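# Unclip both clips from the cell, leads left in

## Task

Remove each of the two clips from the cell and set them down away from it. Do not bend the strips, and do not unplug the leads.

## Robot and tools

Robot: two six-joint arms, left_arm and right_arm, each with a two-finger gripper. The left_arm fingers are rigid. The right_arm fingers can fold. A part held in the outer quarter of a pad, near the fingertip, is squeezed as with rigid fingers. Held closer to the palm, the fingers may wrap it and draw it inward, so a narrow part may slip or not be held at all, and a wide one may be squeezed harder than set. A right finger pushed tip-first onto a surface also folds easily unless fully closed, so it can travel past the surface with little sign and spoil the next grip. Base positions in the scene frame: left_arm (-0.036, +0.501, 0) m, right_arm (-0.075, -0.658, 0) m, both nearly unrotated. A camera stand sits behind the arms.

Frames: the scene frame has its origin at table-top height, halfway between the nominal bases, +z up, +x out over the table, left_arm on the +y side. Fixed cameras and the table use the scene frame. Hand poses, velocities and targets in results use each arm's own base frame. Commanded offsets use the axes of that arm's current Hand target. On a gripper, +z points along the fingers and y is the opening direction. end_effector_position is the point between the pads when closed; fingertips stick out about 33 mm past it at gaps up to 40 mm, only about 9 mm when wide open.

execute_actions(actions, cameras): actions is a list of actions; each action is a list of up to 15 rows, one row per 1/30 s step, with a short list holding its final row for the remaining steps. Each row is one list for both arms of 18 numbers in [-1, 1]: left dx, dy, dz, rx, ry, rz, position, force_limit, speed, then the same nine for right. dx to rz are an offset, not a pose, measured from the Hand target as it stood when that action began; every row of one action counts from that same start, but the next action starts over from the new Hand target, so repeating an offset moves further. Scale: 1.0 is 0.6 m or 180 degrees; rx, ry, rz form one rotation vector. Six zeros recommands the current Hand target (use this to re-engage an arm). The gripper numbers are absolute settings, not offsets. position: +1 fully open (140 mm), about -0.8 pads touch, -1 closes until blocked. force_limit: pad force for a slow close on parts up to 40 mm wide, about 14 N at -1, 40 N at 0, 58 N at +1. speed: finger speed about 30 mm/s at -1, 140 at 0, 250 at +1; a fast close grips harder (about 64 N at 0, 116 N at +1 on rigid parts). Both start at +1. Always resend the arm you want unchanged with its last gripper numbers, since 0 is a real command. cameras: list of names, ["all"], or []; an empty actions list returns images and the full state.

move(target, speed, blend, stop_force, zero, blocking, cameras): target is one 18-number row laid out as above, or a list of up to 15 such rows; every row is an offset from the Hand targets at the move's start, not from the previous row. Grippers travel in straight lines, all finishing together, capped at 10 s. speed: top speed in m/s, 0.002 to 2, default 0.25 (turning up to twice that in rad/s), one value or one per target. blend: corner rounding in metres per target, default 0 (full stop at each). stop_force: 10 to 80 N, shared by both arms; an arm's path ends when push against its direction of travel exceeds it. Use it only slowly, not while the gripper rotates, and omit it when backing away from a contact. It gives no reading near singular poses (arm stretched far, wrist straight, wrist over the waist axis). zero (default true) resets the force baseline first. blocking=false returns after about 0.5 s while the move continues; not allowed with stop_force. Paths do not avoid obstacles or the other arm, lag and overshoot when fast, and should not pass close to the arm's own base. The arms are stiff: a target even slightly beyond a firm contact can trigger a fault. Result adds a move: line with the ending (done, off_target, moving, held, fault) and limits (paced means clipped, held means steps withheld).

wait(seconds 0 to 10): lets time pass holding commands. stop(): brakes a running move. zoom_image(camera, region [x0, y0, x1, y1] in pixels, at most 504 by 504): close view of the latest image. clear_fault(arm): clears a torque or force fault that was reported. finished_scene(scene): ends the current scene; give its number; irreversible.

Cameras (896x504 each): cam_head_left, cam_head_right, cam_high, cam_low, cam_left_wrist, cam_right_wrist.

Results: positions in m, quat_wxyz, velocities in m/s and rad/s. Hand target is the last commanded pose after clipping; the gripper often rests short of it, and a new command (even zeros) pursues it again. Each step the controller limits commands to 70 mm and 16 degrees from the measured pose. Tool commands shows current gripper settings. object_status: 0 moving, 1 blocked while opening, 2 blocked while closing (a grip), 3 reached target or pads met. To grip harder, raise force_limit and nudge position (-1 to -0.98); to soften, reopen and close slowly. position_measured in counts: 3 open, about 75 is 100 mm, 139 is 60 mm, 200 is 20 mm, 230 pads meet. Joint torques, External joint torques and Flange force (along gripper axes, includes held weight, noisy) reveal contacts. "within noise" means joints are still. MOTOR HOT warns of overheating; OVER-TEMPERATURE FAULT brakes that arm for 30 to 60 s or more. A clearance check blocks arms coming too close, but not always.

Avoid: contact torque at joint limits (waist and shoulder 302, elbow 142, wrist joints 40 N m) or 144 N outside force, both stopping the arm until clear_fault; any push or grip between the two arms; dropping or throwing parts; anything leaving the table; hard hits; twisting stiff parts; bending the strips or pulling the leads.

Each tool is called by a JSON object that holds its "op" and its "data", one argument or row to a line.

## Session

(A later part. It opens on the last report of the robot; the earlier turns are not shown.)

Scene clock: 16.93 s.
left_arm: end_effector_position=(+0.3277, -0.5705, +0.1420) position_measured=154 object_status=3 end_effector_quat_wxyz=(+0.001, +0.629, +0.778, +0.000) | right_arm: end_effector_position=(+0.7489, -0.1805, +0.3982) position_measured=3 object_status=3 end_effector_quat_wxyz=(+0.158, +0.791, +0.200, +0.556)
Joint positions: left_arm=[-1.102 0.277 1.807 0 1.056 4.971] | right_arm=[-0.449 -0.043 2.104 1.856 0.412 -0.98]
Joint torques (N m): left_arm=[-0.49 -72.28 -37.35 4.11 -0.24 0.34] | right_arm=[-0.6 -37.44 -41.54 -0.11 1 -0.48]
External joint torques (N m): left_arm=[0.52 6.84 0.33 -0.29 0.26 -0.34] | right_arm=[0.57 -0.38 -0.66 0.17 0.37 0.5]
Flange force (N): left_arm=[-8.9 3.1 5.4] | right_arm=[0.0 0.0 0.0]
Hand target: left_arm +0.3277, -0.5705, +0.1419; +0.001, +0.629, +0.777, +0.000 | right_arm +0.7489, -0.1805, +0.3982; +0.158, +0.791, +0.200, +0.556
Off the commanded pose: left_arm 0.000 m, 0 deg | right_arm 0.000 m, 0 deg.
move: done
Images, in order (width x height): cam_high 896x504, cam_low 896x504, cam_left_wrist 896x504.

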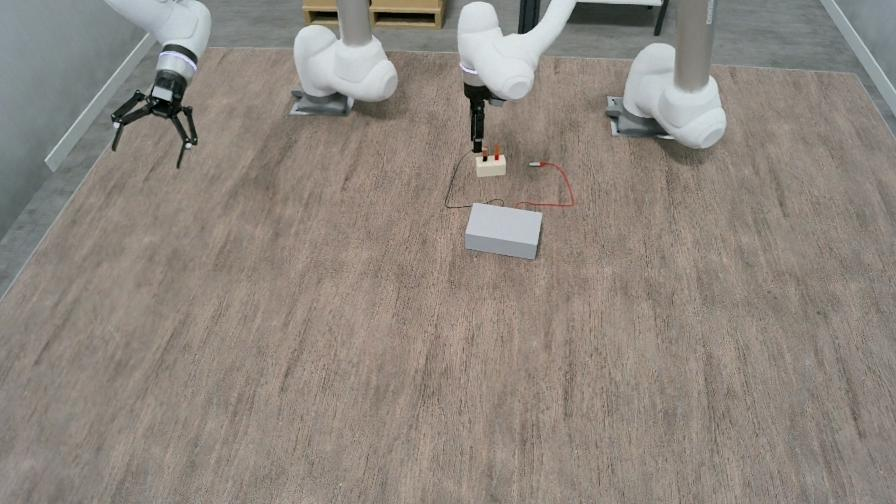

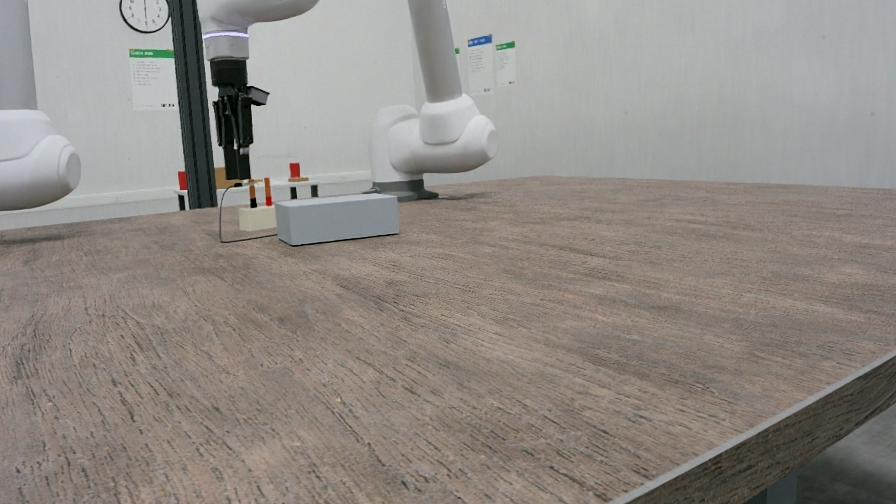

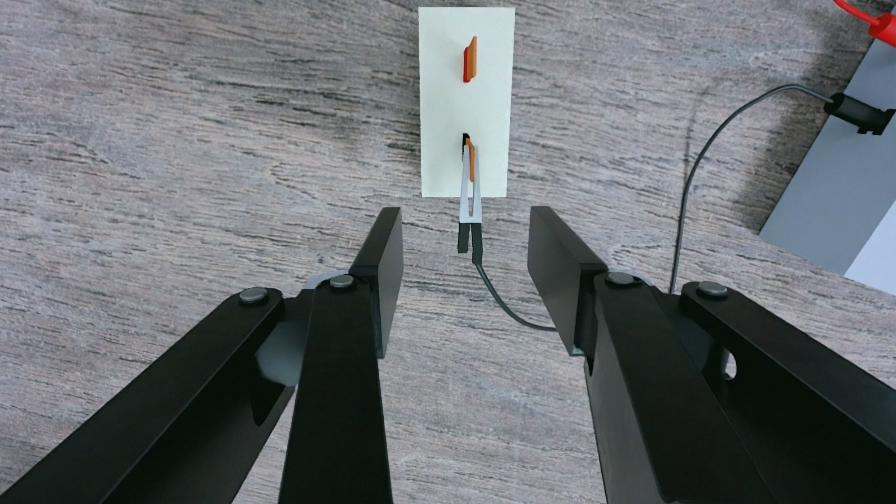

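{"op": "move", "data": {
  "target": [
    [-0.0133,0.002,0.0395,0,0,0,-0.2,-1,-1,0,0,0,0,0,0,1,0,0],
    [-0.0133,0.002,0.0395,0,0,0,-1,-1,-1,0,0,0,0,0,0,1,0,0]
  ],
  "speed": 0.1
}}

{"op": "wait", "data": {
  "seconds": 1.6,
  "cameras": ["cam_left_wrist","cam_low"]
}}

{"op": "zoom_image", "data": {
  "camera": "cam_left_wrist",
  "region": [430, 100, 510, 300]
}}

{"op": "zoom_image", "data": {
  "camera": "cam_low",
  "region": [200, 120, 310, 250]
}}

Scene clock: 19.60 s.
left_arm: end_effector_position=(+0.3306, -0.5781, +0.1182) position_measured=218 object_status=0 end_effector_quat_wxyz=(+0.001, +0.629, +0.777, +0.000) | right_arm: end_effector_position=(+0.7489, -0.1805, +0.3982) position_measured=3 object_status=3 end_effector_quat_wxyz=(+0.158, +0.791, +0.200, +0.556)
Joint positions: left_arm=[-1.103 0.308 1.813 0 1.018 4.969] | right_arm=[-0.449 -0.043 2.104 1.856 0.412 -0.98]
Joint torques (N m): left_arm=[-0.42 -75.05 -36.65 4.01 -0.24 0.32] | right_arm=[-0.69 -37.41 -41.35 -0.03 0.92 -0.58]
External joint torques (N m): left_arm=[0.49 7.19 0.51 -0.28 0.27 -0.32] | right_arm=[0.61 0.04 -0.9 0.08 0.44 0.6]
Flange force (N): left_arm=[-8.8 3.1 6.3] | right_arm=[0.0 0.0 0.0]
Hand target: left_arm +0.3306, -0.5781, +0.1182; +0.001, +0.629, +0.777, +0.000 | right_arm +0.7489, -0.1805, +0.3982; +0.158, +0.791, +0.200, +0.556
Off the commanded pose: left_arm 0.000 m, 0 deg | right_arm 0.000 m, 0 deg.
move: done

Scene clock: 21.20 s.
left_arm: end_effector_position=(+0.3306, -0.5781, +0.1182) position_measured=218 object_status=2 end_effector_quat_wxyz=(+0.001, +0.629, +0.777, +0.000) | right_arm: end_effector_position=(+0.7489, -0.1805, +0.3982) position_measured=3 object_status=3 end_effector_quat_wxyz=(+0.158, +0.791, +0.200, +0.556)
Joint positions: left_arm=[-1.103 0.308 1.813 0 1.018 4.969] | right_arm=[-0.449 -0.043 2.104 1.856 0.412 -0.98]
Joint torques (N m): left_arm=[-0.52 -74.95 -36.63 4.04 -0.21 0.35] | right_arm=[-0.64 -37.21 -41.5 -0.15 0.95 -0.5]
External joint torques (N m): left_arm=[0.59 7.05 0.52 -0.31 0.24 -0.35] | right_arm=[0.59 -0.19 -0.71 0.2 0.42 0.52]
Flange force (N): left_arm=[-8.6 3.1 6.2] | right_arm=[0.0 0.0 0.0]
Hand target: left_arm +0.3306, -0.5781, +0.1182; +0.001, +0.629, +0.777, +0.000 | right_arm +0.7489, -0.1805, +0.3982; +0.158, +0.791, +0.200, +0.556
Tool commands: left_gripper/position=-1.0 left_gripper/force_limit=-1.0 left_gripper/speed=-1.0 right_gripper/position=+1.0 right_gripper/force_limit=+0.0 right_gripper/speed=+0.0
Off the commanded pose: left_arm 0.000 m, 0 deg | right_arm 0.000 m, 0 deg.
wait: 1.60 s; at rest by 0.17 s
Images, in order (width x height): cam_low 896x504, cam_left_wrist 896x504.

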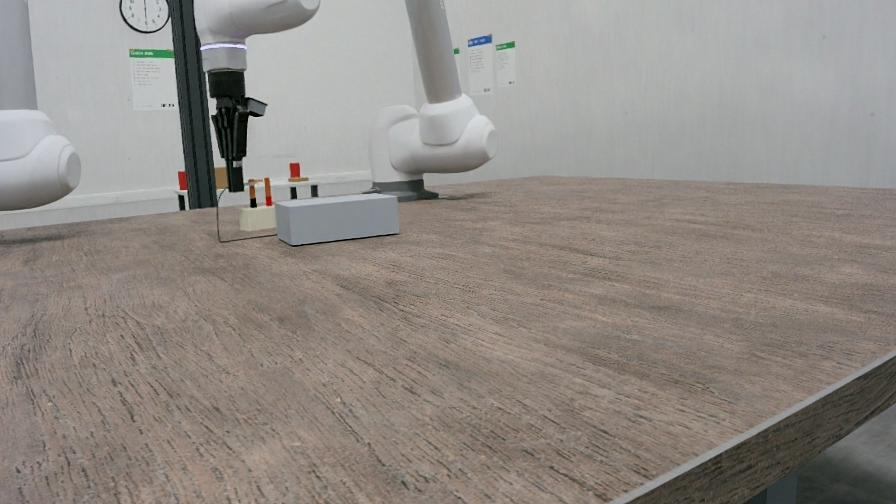

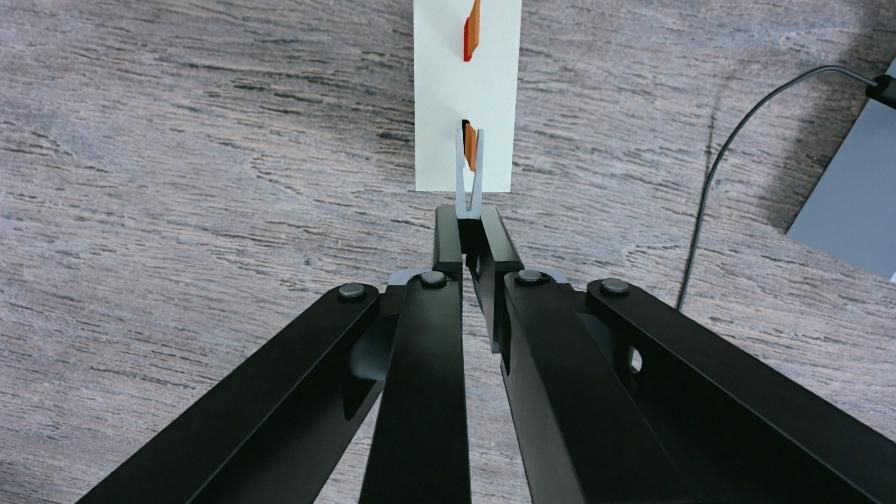

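Scaled by 2.520.

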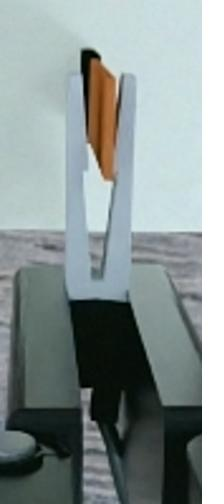

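Scaled by 3.877.

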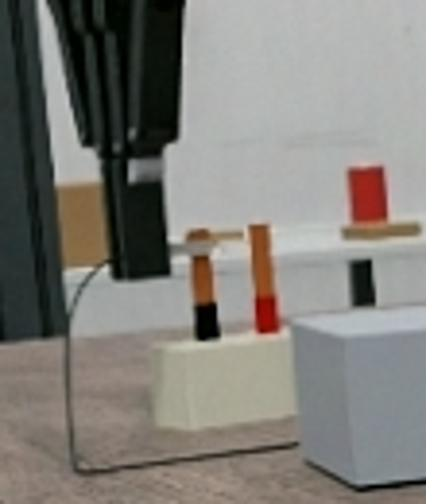

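{"op": "move", "data": {
  "target": [
    [0,0.001,0,0,0,0,-1,-1,-1,0,0,0,0,0,0,1,0,0],
    [0,0.001,-0.06,0,0,0,-1,-1,-1,0,0,0,0,0,0,1,0,0]
  ],
  "speed": 0.05,
  "cameras": ["cam_left_wrist","cam_low","cam_high"]
}}

{"op": "zoom_image", "data": {
  "camera": "cam_low",
  "region": [200, 120, 310, 250]
}}

Scene clock: 22.90 s.
left_arm: end_effector_position=(+0.3311, -0.5779, +0.1542) position_measured=218 object_status=2 end_effector_quat_wxyz=(+0.001, +0.629, +0.777, +0.000) | right_arm: end_effector_position=(+0.7489, -0.1805, +0.3982) position_measured=3 object_status=3 end_effector_quat_wxyz=(+0.158, +0.791, +0.200, +0.556)
Joint positions: left_arm=[-1.102 0.279 1.779 0 1.081 4.97] | right_arm=[-0.449 -0.043 2.104 1.856 0.412 -0.98]
Joint torques (N m): left_arm=[-0.56 -73.01 -37.92 4.15 -0.31 0.35] | right_arm=[-0.94 -37.37 -41.35 -0.1 0.97 -0.57]
External joint torques (N m): left_arm=[0.61 7 0.54 -0.3 0.34 -0.34] | right_arm=[0.91 -0.3 -0.92 0.16 0.4 0.59]
Flange force (N): left_arm=[-8.8 3.2 5.4] | right_arm=[0.0 0.0 0.0]
Hand target: left_arm +0.3311, -0.5779, +0.1542; +0.001, +0.629, +0.777, +0.000 | right_arm +0.7489, -0.1805, +0.3982; +0.158, +0.791, +0.200, +0.556
Off the commanded pose: left_arm 0.000 m, 0 deg | right_arm 0.000 m, 0 deg.
move: done
Images, in order (width x height): cam_high 896x504, cam_low 896x504, cam_left_wrist 896x504.

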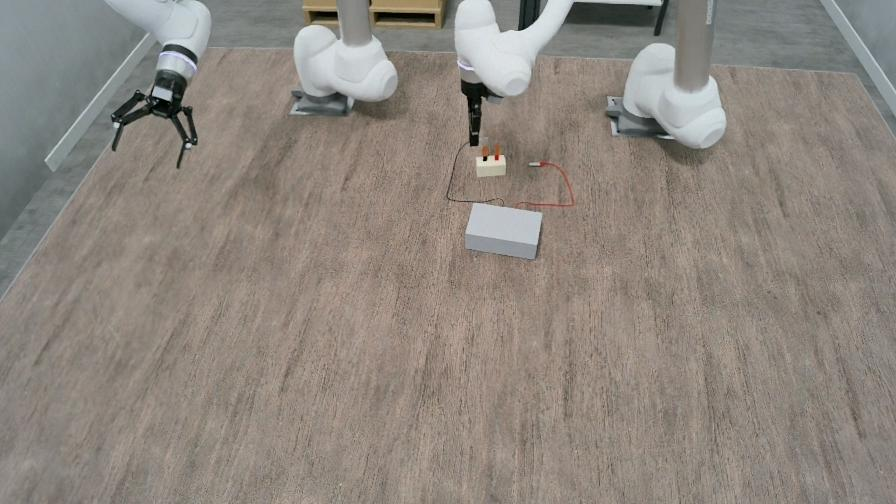

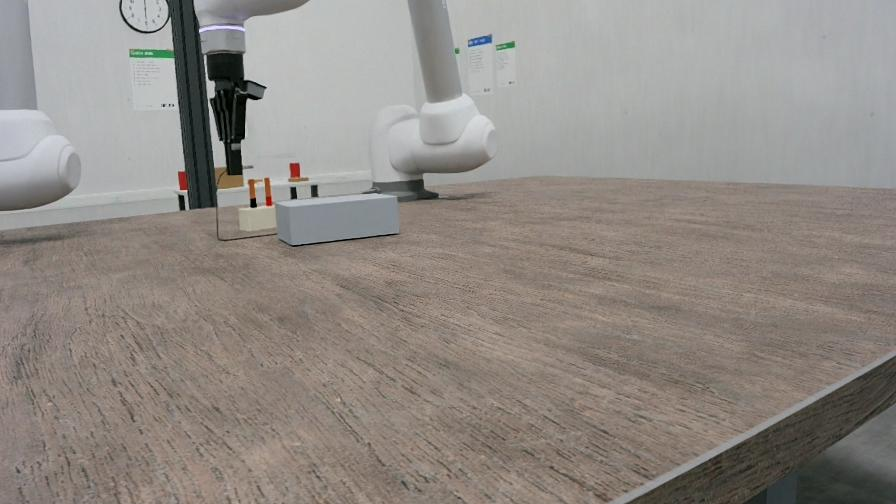

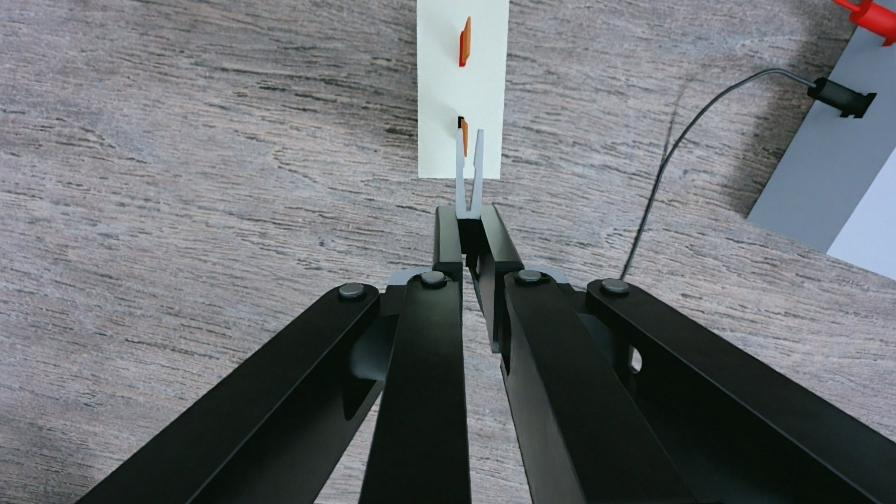

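Scaled by 3.877.

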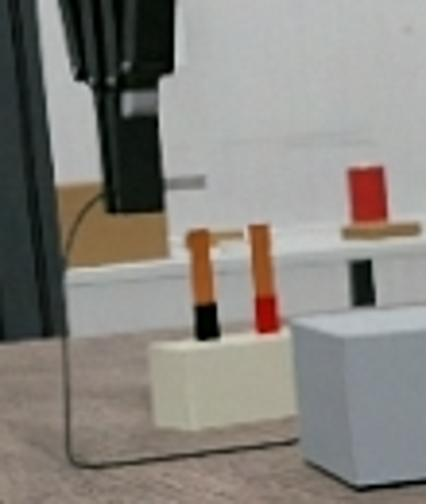

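{"op": "move", "data": {
  "target": [
    [-0.15,-0.08,0,0,0,0,-1,-1,-1,0,0,0,0,0,0,1,0,0],
    [-0.15,-0.08,0.18,0,0,0,-1,-1,-1,0,0,0,0,0,0,1,0,0],
    [-0.15,-0.08,0.195,0,0,0,-1,-1,-1,0,0,0,0,0,0,1,0,0]
  ],
  "speed": [0.2,0.12,0.03],
  "blend": [0.03,0.003,0],
  "cameras": ["cam_high"]
}}

Scene clock: 25.17 s.
left_arm: end_effector_position=(+0.3031, -0.6762, +0.0374) position_measured=218 object_status=2 end_effector_quat_wxyz=(+0.001, +0.629, +0.777, +0.000) | right_arm: end_effector_position=(+0.7489, -0.1805, +0.3982) position_measured=3 object_status=3 end_effector_quat_wxyz=(+0.158, +0.791, +0.200, +0.556)
Joint positions: left_arm=[-1.196 0.485 1.719 0 0.935 4.876] | right_arm=[-0.449 -0.043 2.104 1.856 0.412 -0.98]
Joint torques (N m): left_arm=[-0.67 -91.08 -34.46 3.82 -0.23 0.33] | right_arm=[-0.64 -37.71 -41.28 -0.14 0.93 -0.47]
External joint torques (N m): left_arm=[0.74 8.26 0.3 -0.3 0.26 -0.33] | right_arm=[0.61 0.13 -0.97 0.2 0.44 0.49]
Flange force (N): left_arm=[-10.1 2.7 7.8] | right_arm=[0.0 0.0 0.0]
Hand target: left_arm +0.3031, -0.6762, +0.0374; +0.001, +0.629, +0.777, +0.000 | right_arm +0.7489, -0.1805, +0.3982; +0.158, +0.791, +0.200, +0.556
Off the commanded pose: left_arm 0.000 m, 0 deg | right_arm 0.000 m, 0 deg.
move: done
Images, in order (width x height): cam_high 896x504.

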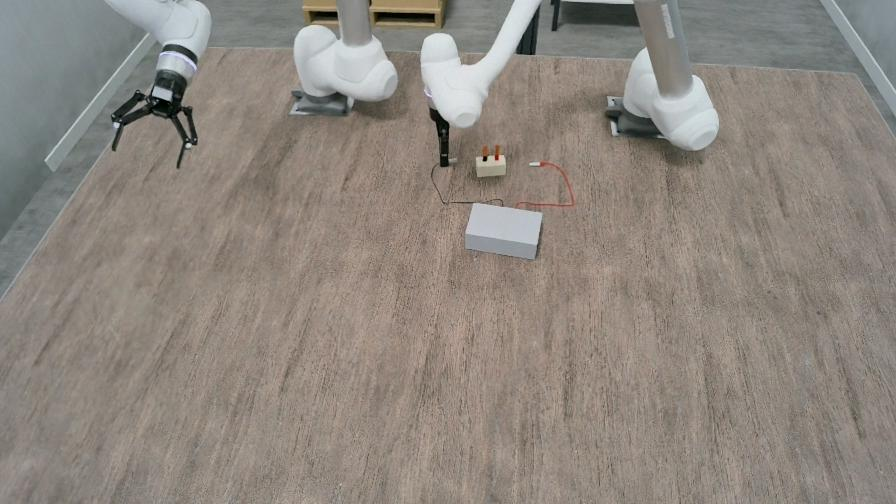

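{"op": "move", "data": {
  "target": [
    [0,0,0,0,0,0,-0.4,-1,-1,0,0,0,0,0,0,1,0,0],
    [0,0,-0.25,0,0,0,-0.4,-1,-1,0,0,0,0,0,0,1,0,0],
    [0.2,0,-0.28,0,0,0,-0.4,-1,-1,0,0,0,0,0,0,1,0,0]
  ],
  "speed": [0.05,0.2,0.25],
  "cameras": ["cam_high","cam_low","cam_left_wrist"]
}}

{"op": "zoom_image", "data": {
  "camera": "cam_high",
  "region": [400, 100, 600, 230]
}}

{"op": "zoom_image", "data": {
  "camera": "cam_low",
  "region": [160, 120, 410, 270]
}}

Scene clock: 28.37 s.
left_arm: end_effector_position=(+0.2779, -0.5586, +0.2051) position_measured=179 object_status=3 end_effector_quat_wxyz=(+0.001, +0.629, +0.777, +0.000) | right_arm: end_effector_position=(+0.7489, -0.1805, +0.3982) position_measured=3 object_status=3 end_effector_quat_wxyz=(+0.158, +0.791, +0.200, +0.556)
Joint positions: left_arm=[-1.165 0.179 1.806 0 1.155 4.908] | right_arm=[-0.449 -0.043 2.104 1.856 0.412 -0.98]
Joint torques (N m): left_arm=[-0.3 -63.96 -39.15 4.29 -0.23 0.35] | right_arm=[-0.96 -37.38 -41.47 -0.08 0.97 -0.5]
External joint torques (N m): left_arm=[0.29 6.67 0.29 -0.29 0.25 -0.35] | right_arm=[0.95 -0.25 -0.63 0.14 0.4 0.53]
Flange force (N): left_arm=[-9.4 2.3 4.3] | right_arm=[0.0 0.0 0.0]
Hand target: left_arm +0.2779, -0.5585, +0.2051; +0.001, +0.629, +0.777, +0.000 | right_arm +0.7489, -0.1805, +0.3982; +0.158, +0.791, +0.200, +0.556
Off the commanded pose: left_arm 0.000 m, 0 deg | right_arm 0.000 m, 0 deg.
move: done
Images, in order (width x height): cam_high 896x504, cam_low 896x504, cam_left_wrist 896x504.

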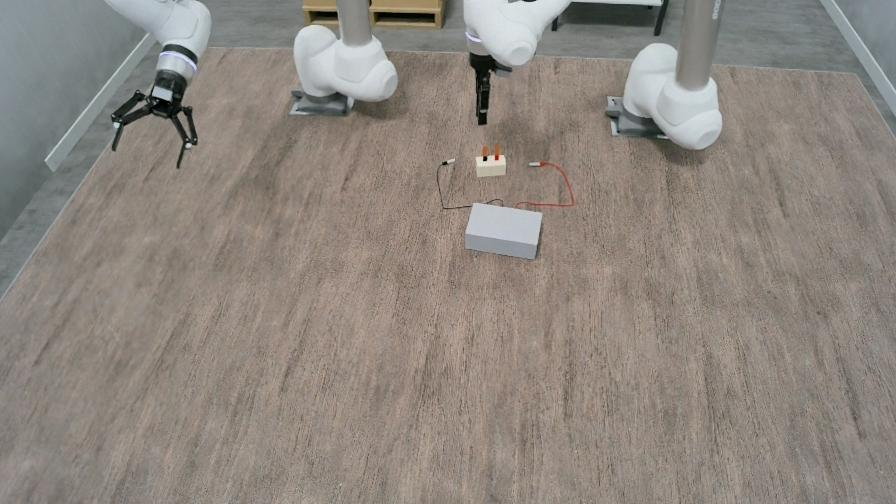

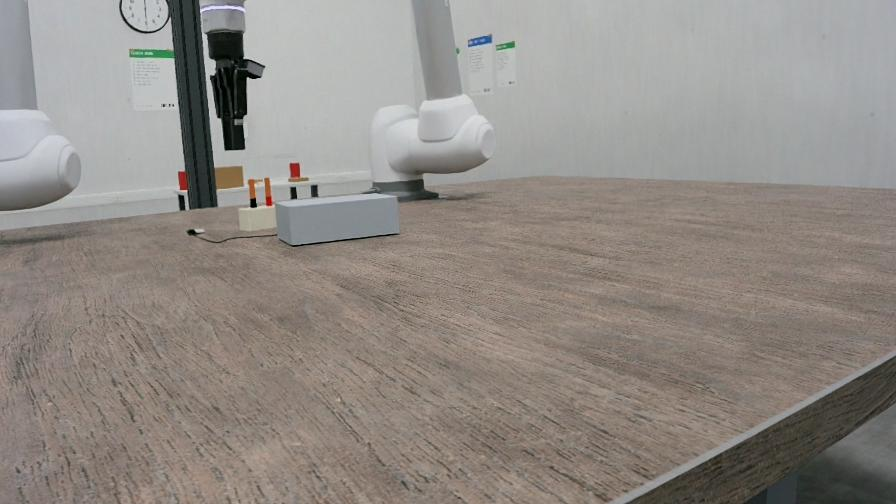

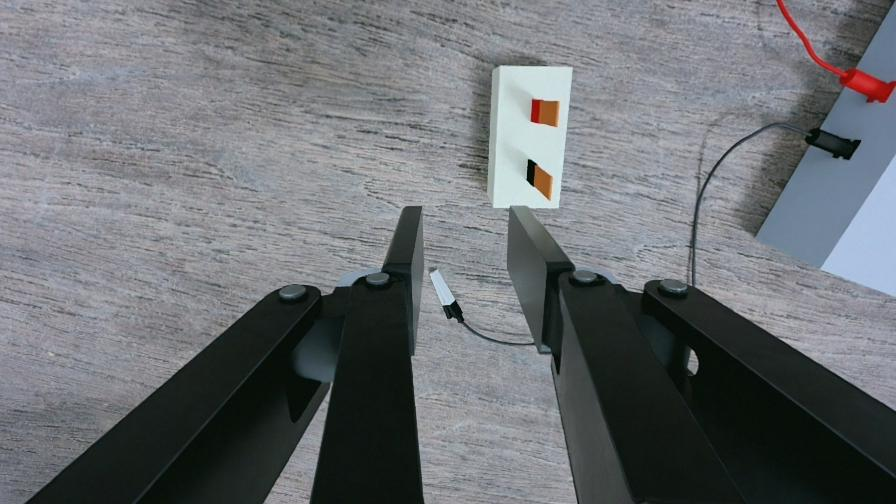

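Scaled by 2.520.

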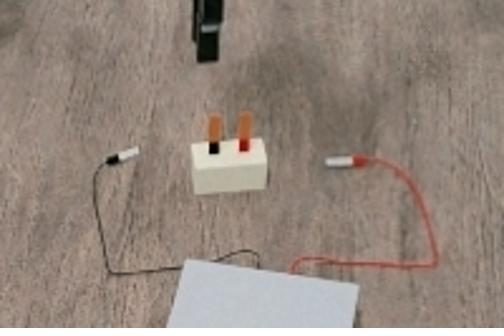

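Scaled by 2.016.

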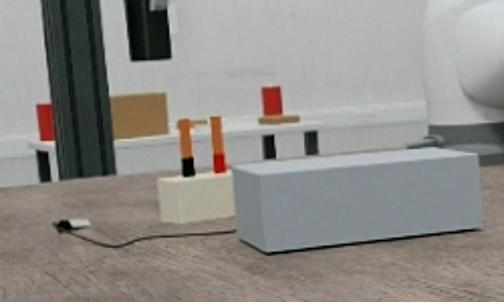

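{"op": "finished_scene", "data": {
  "scene": 2
}}

The scene is finished: the task was done.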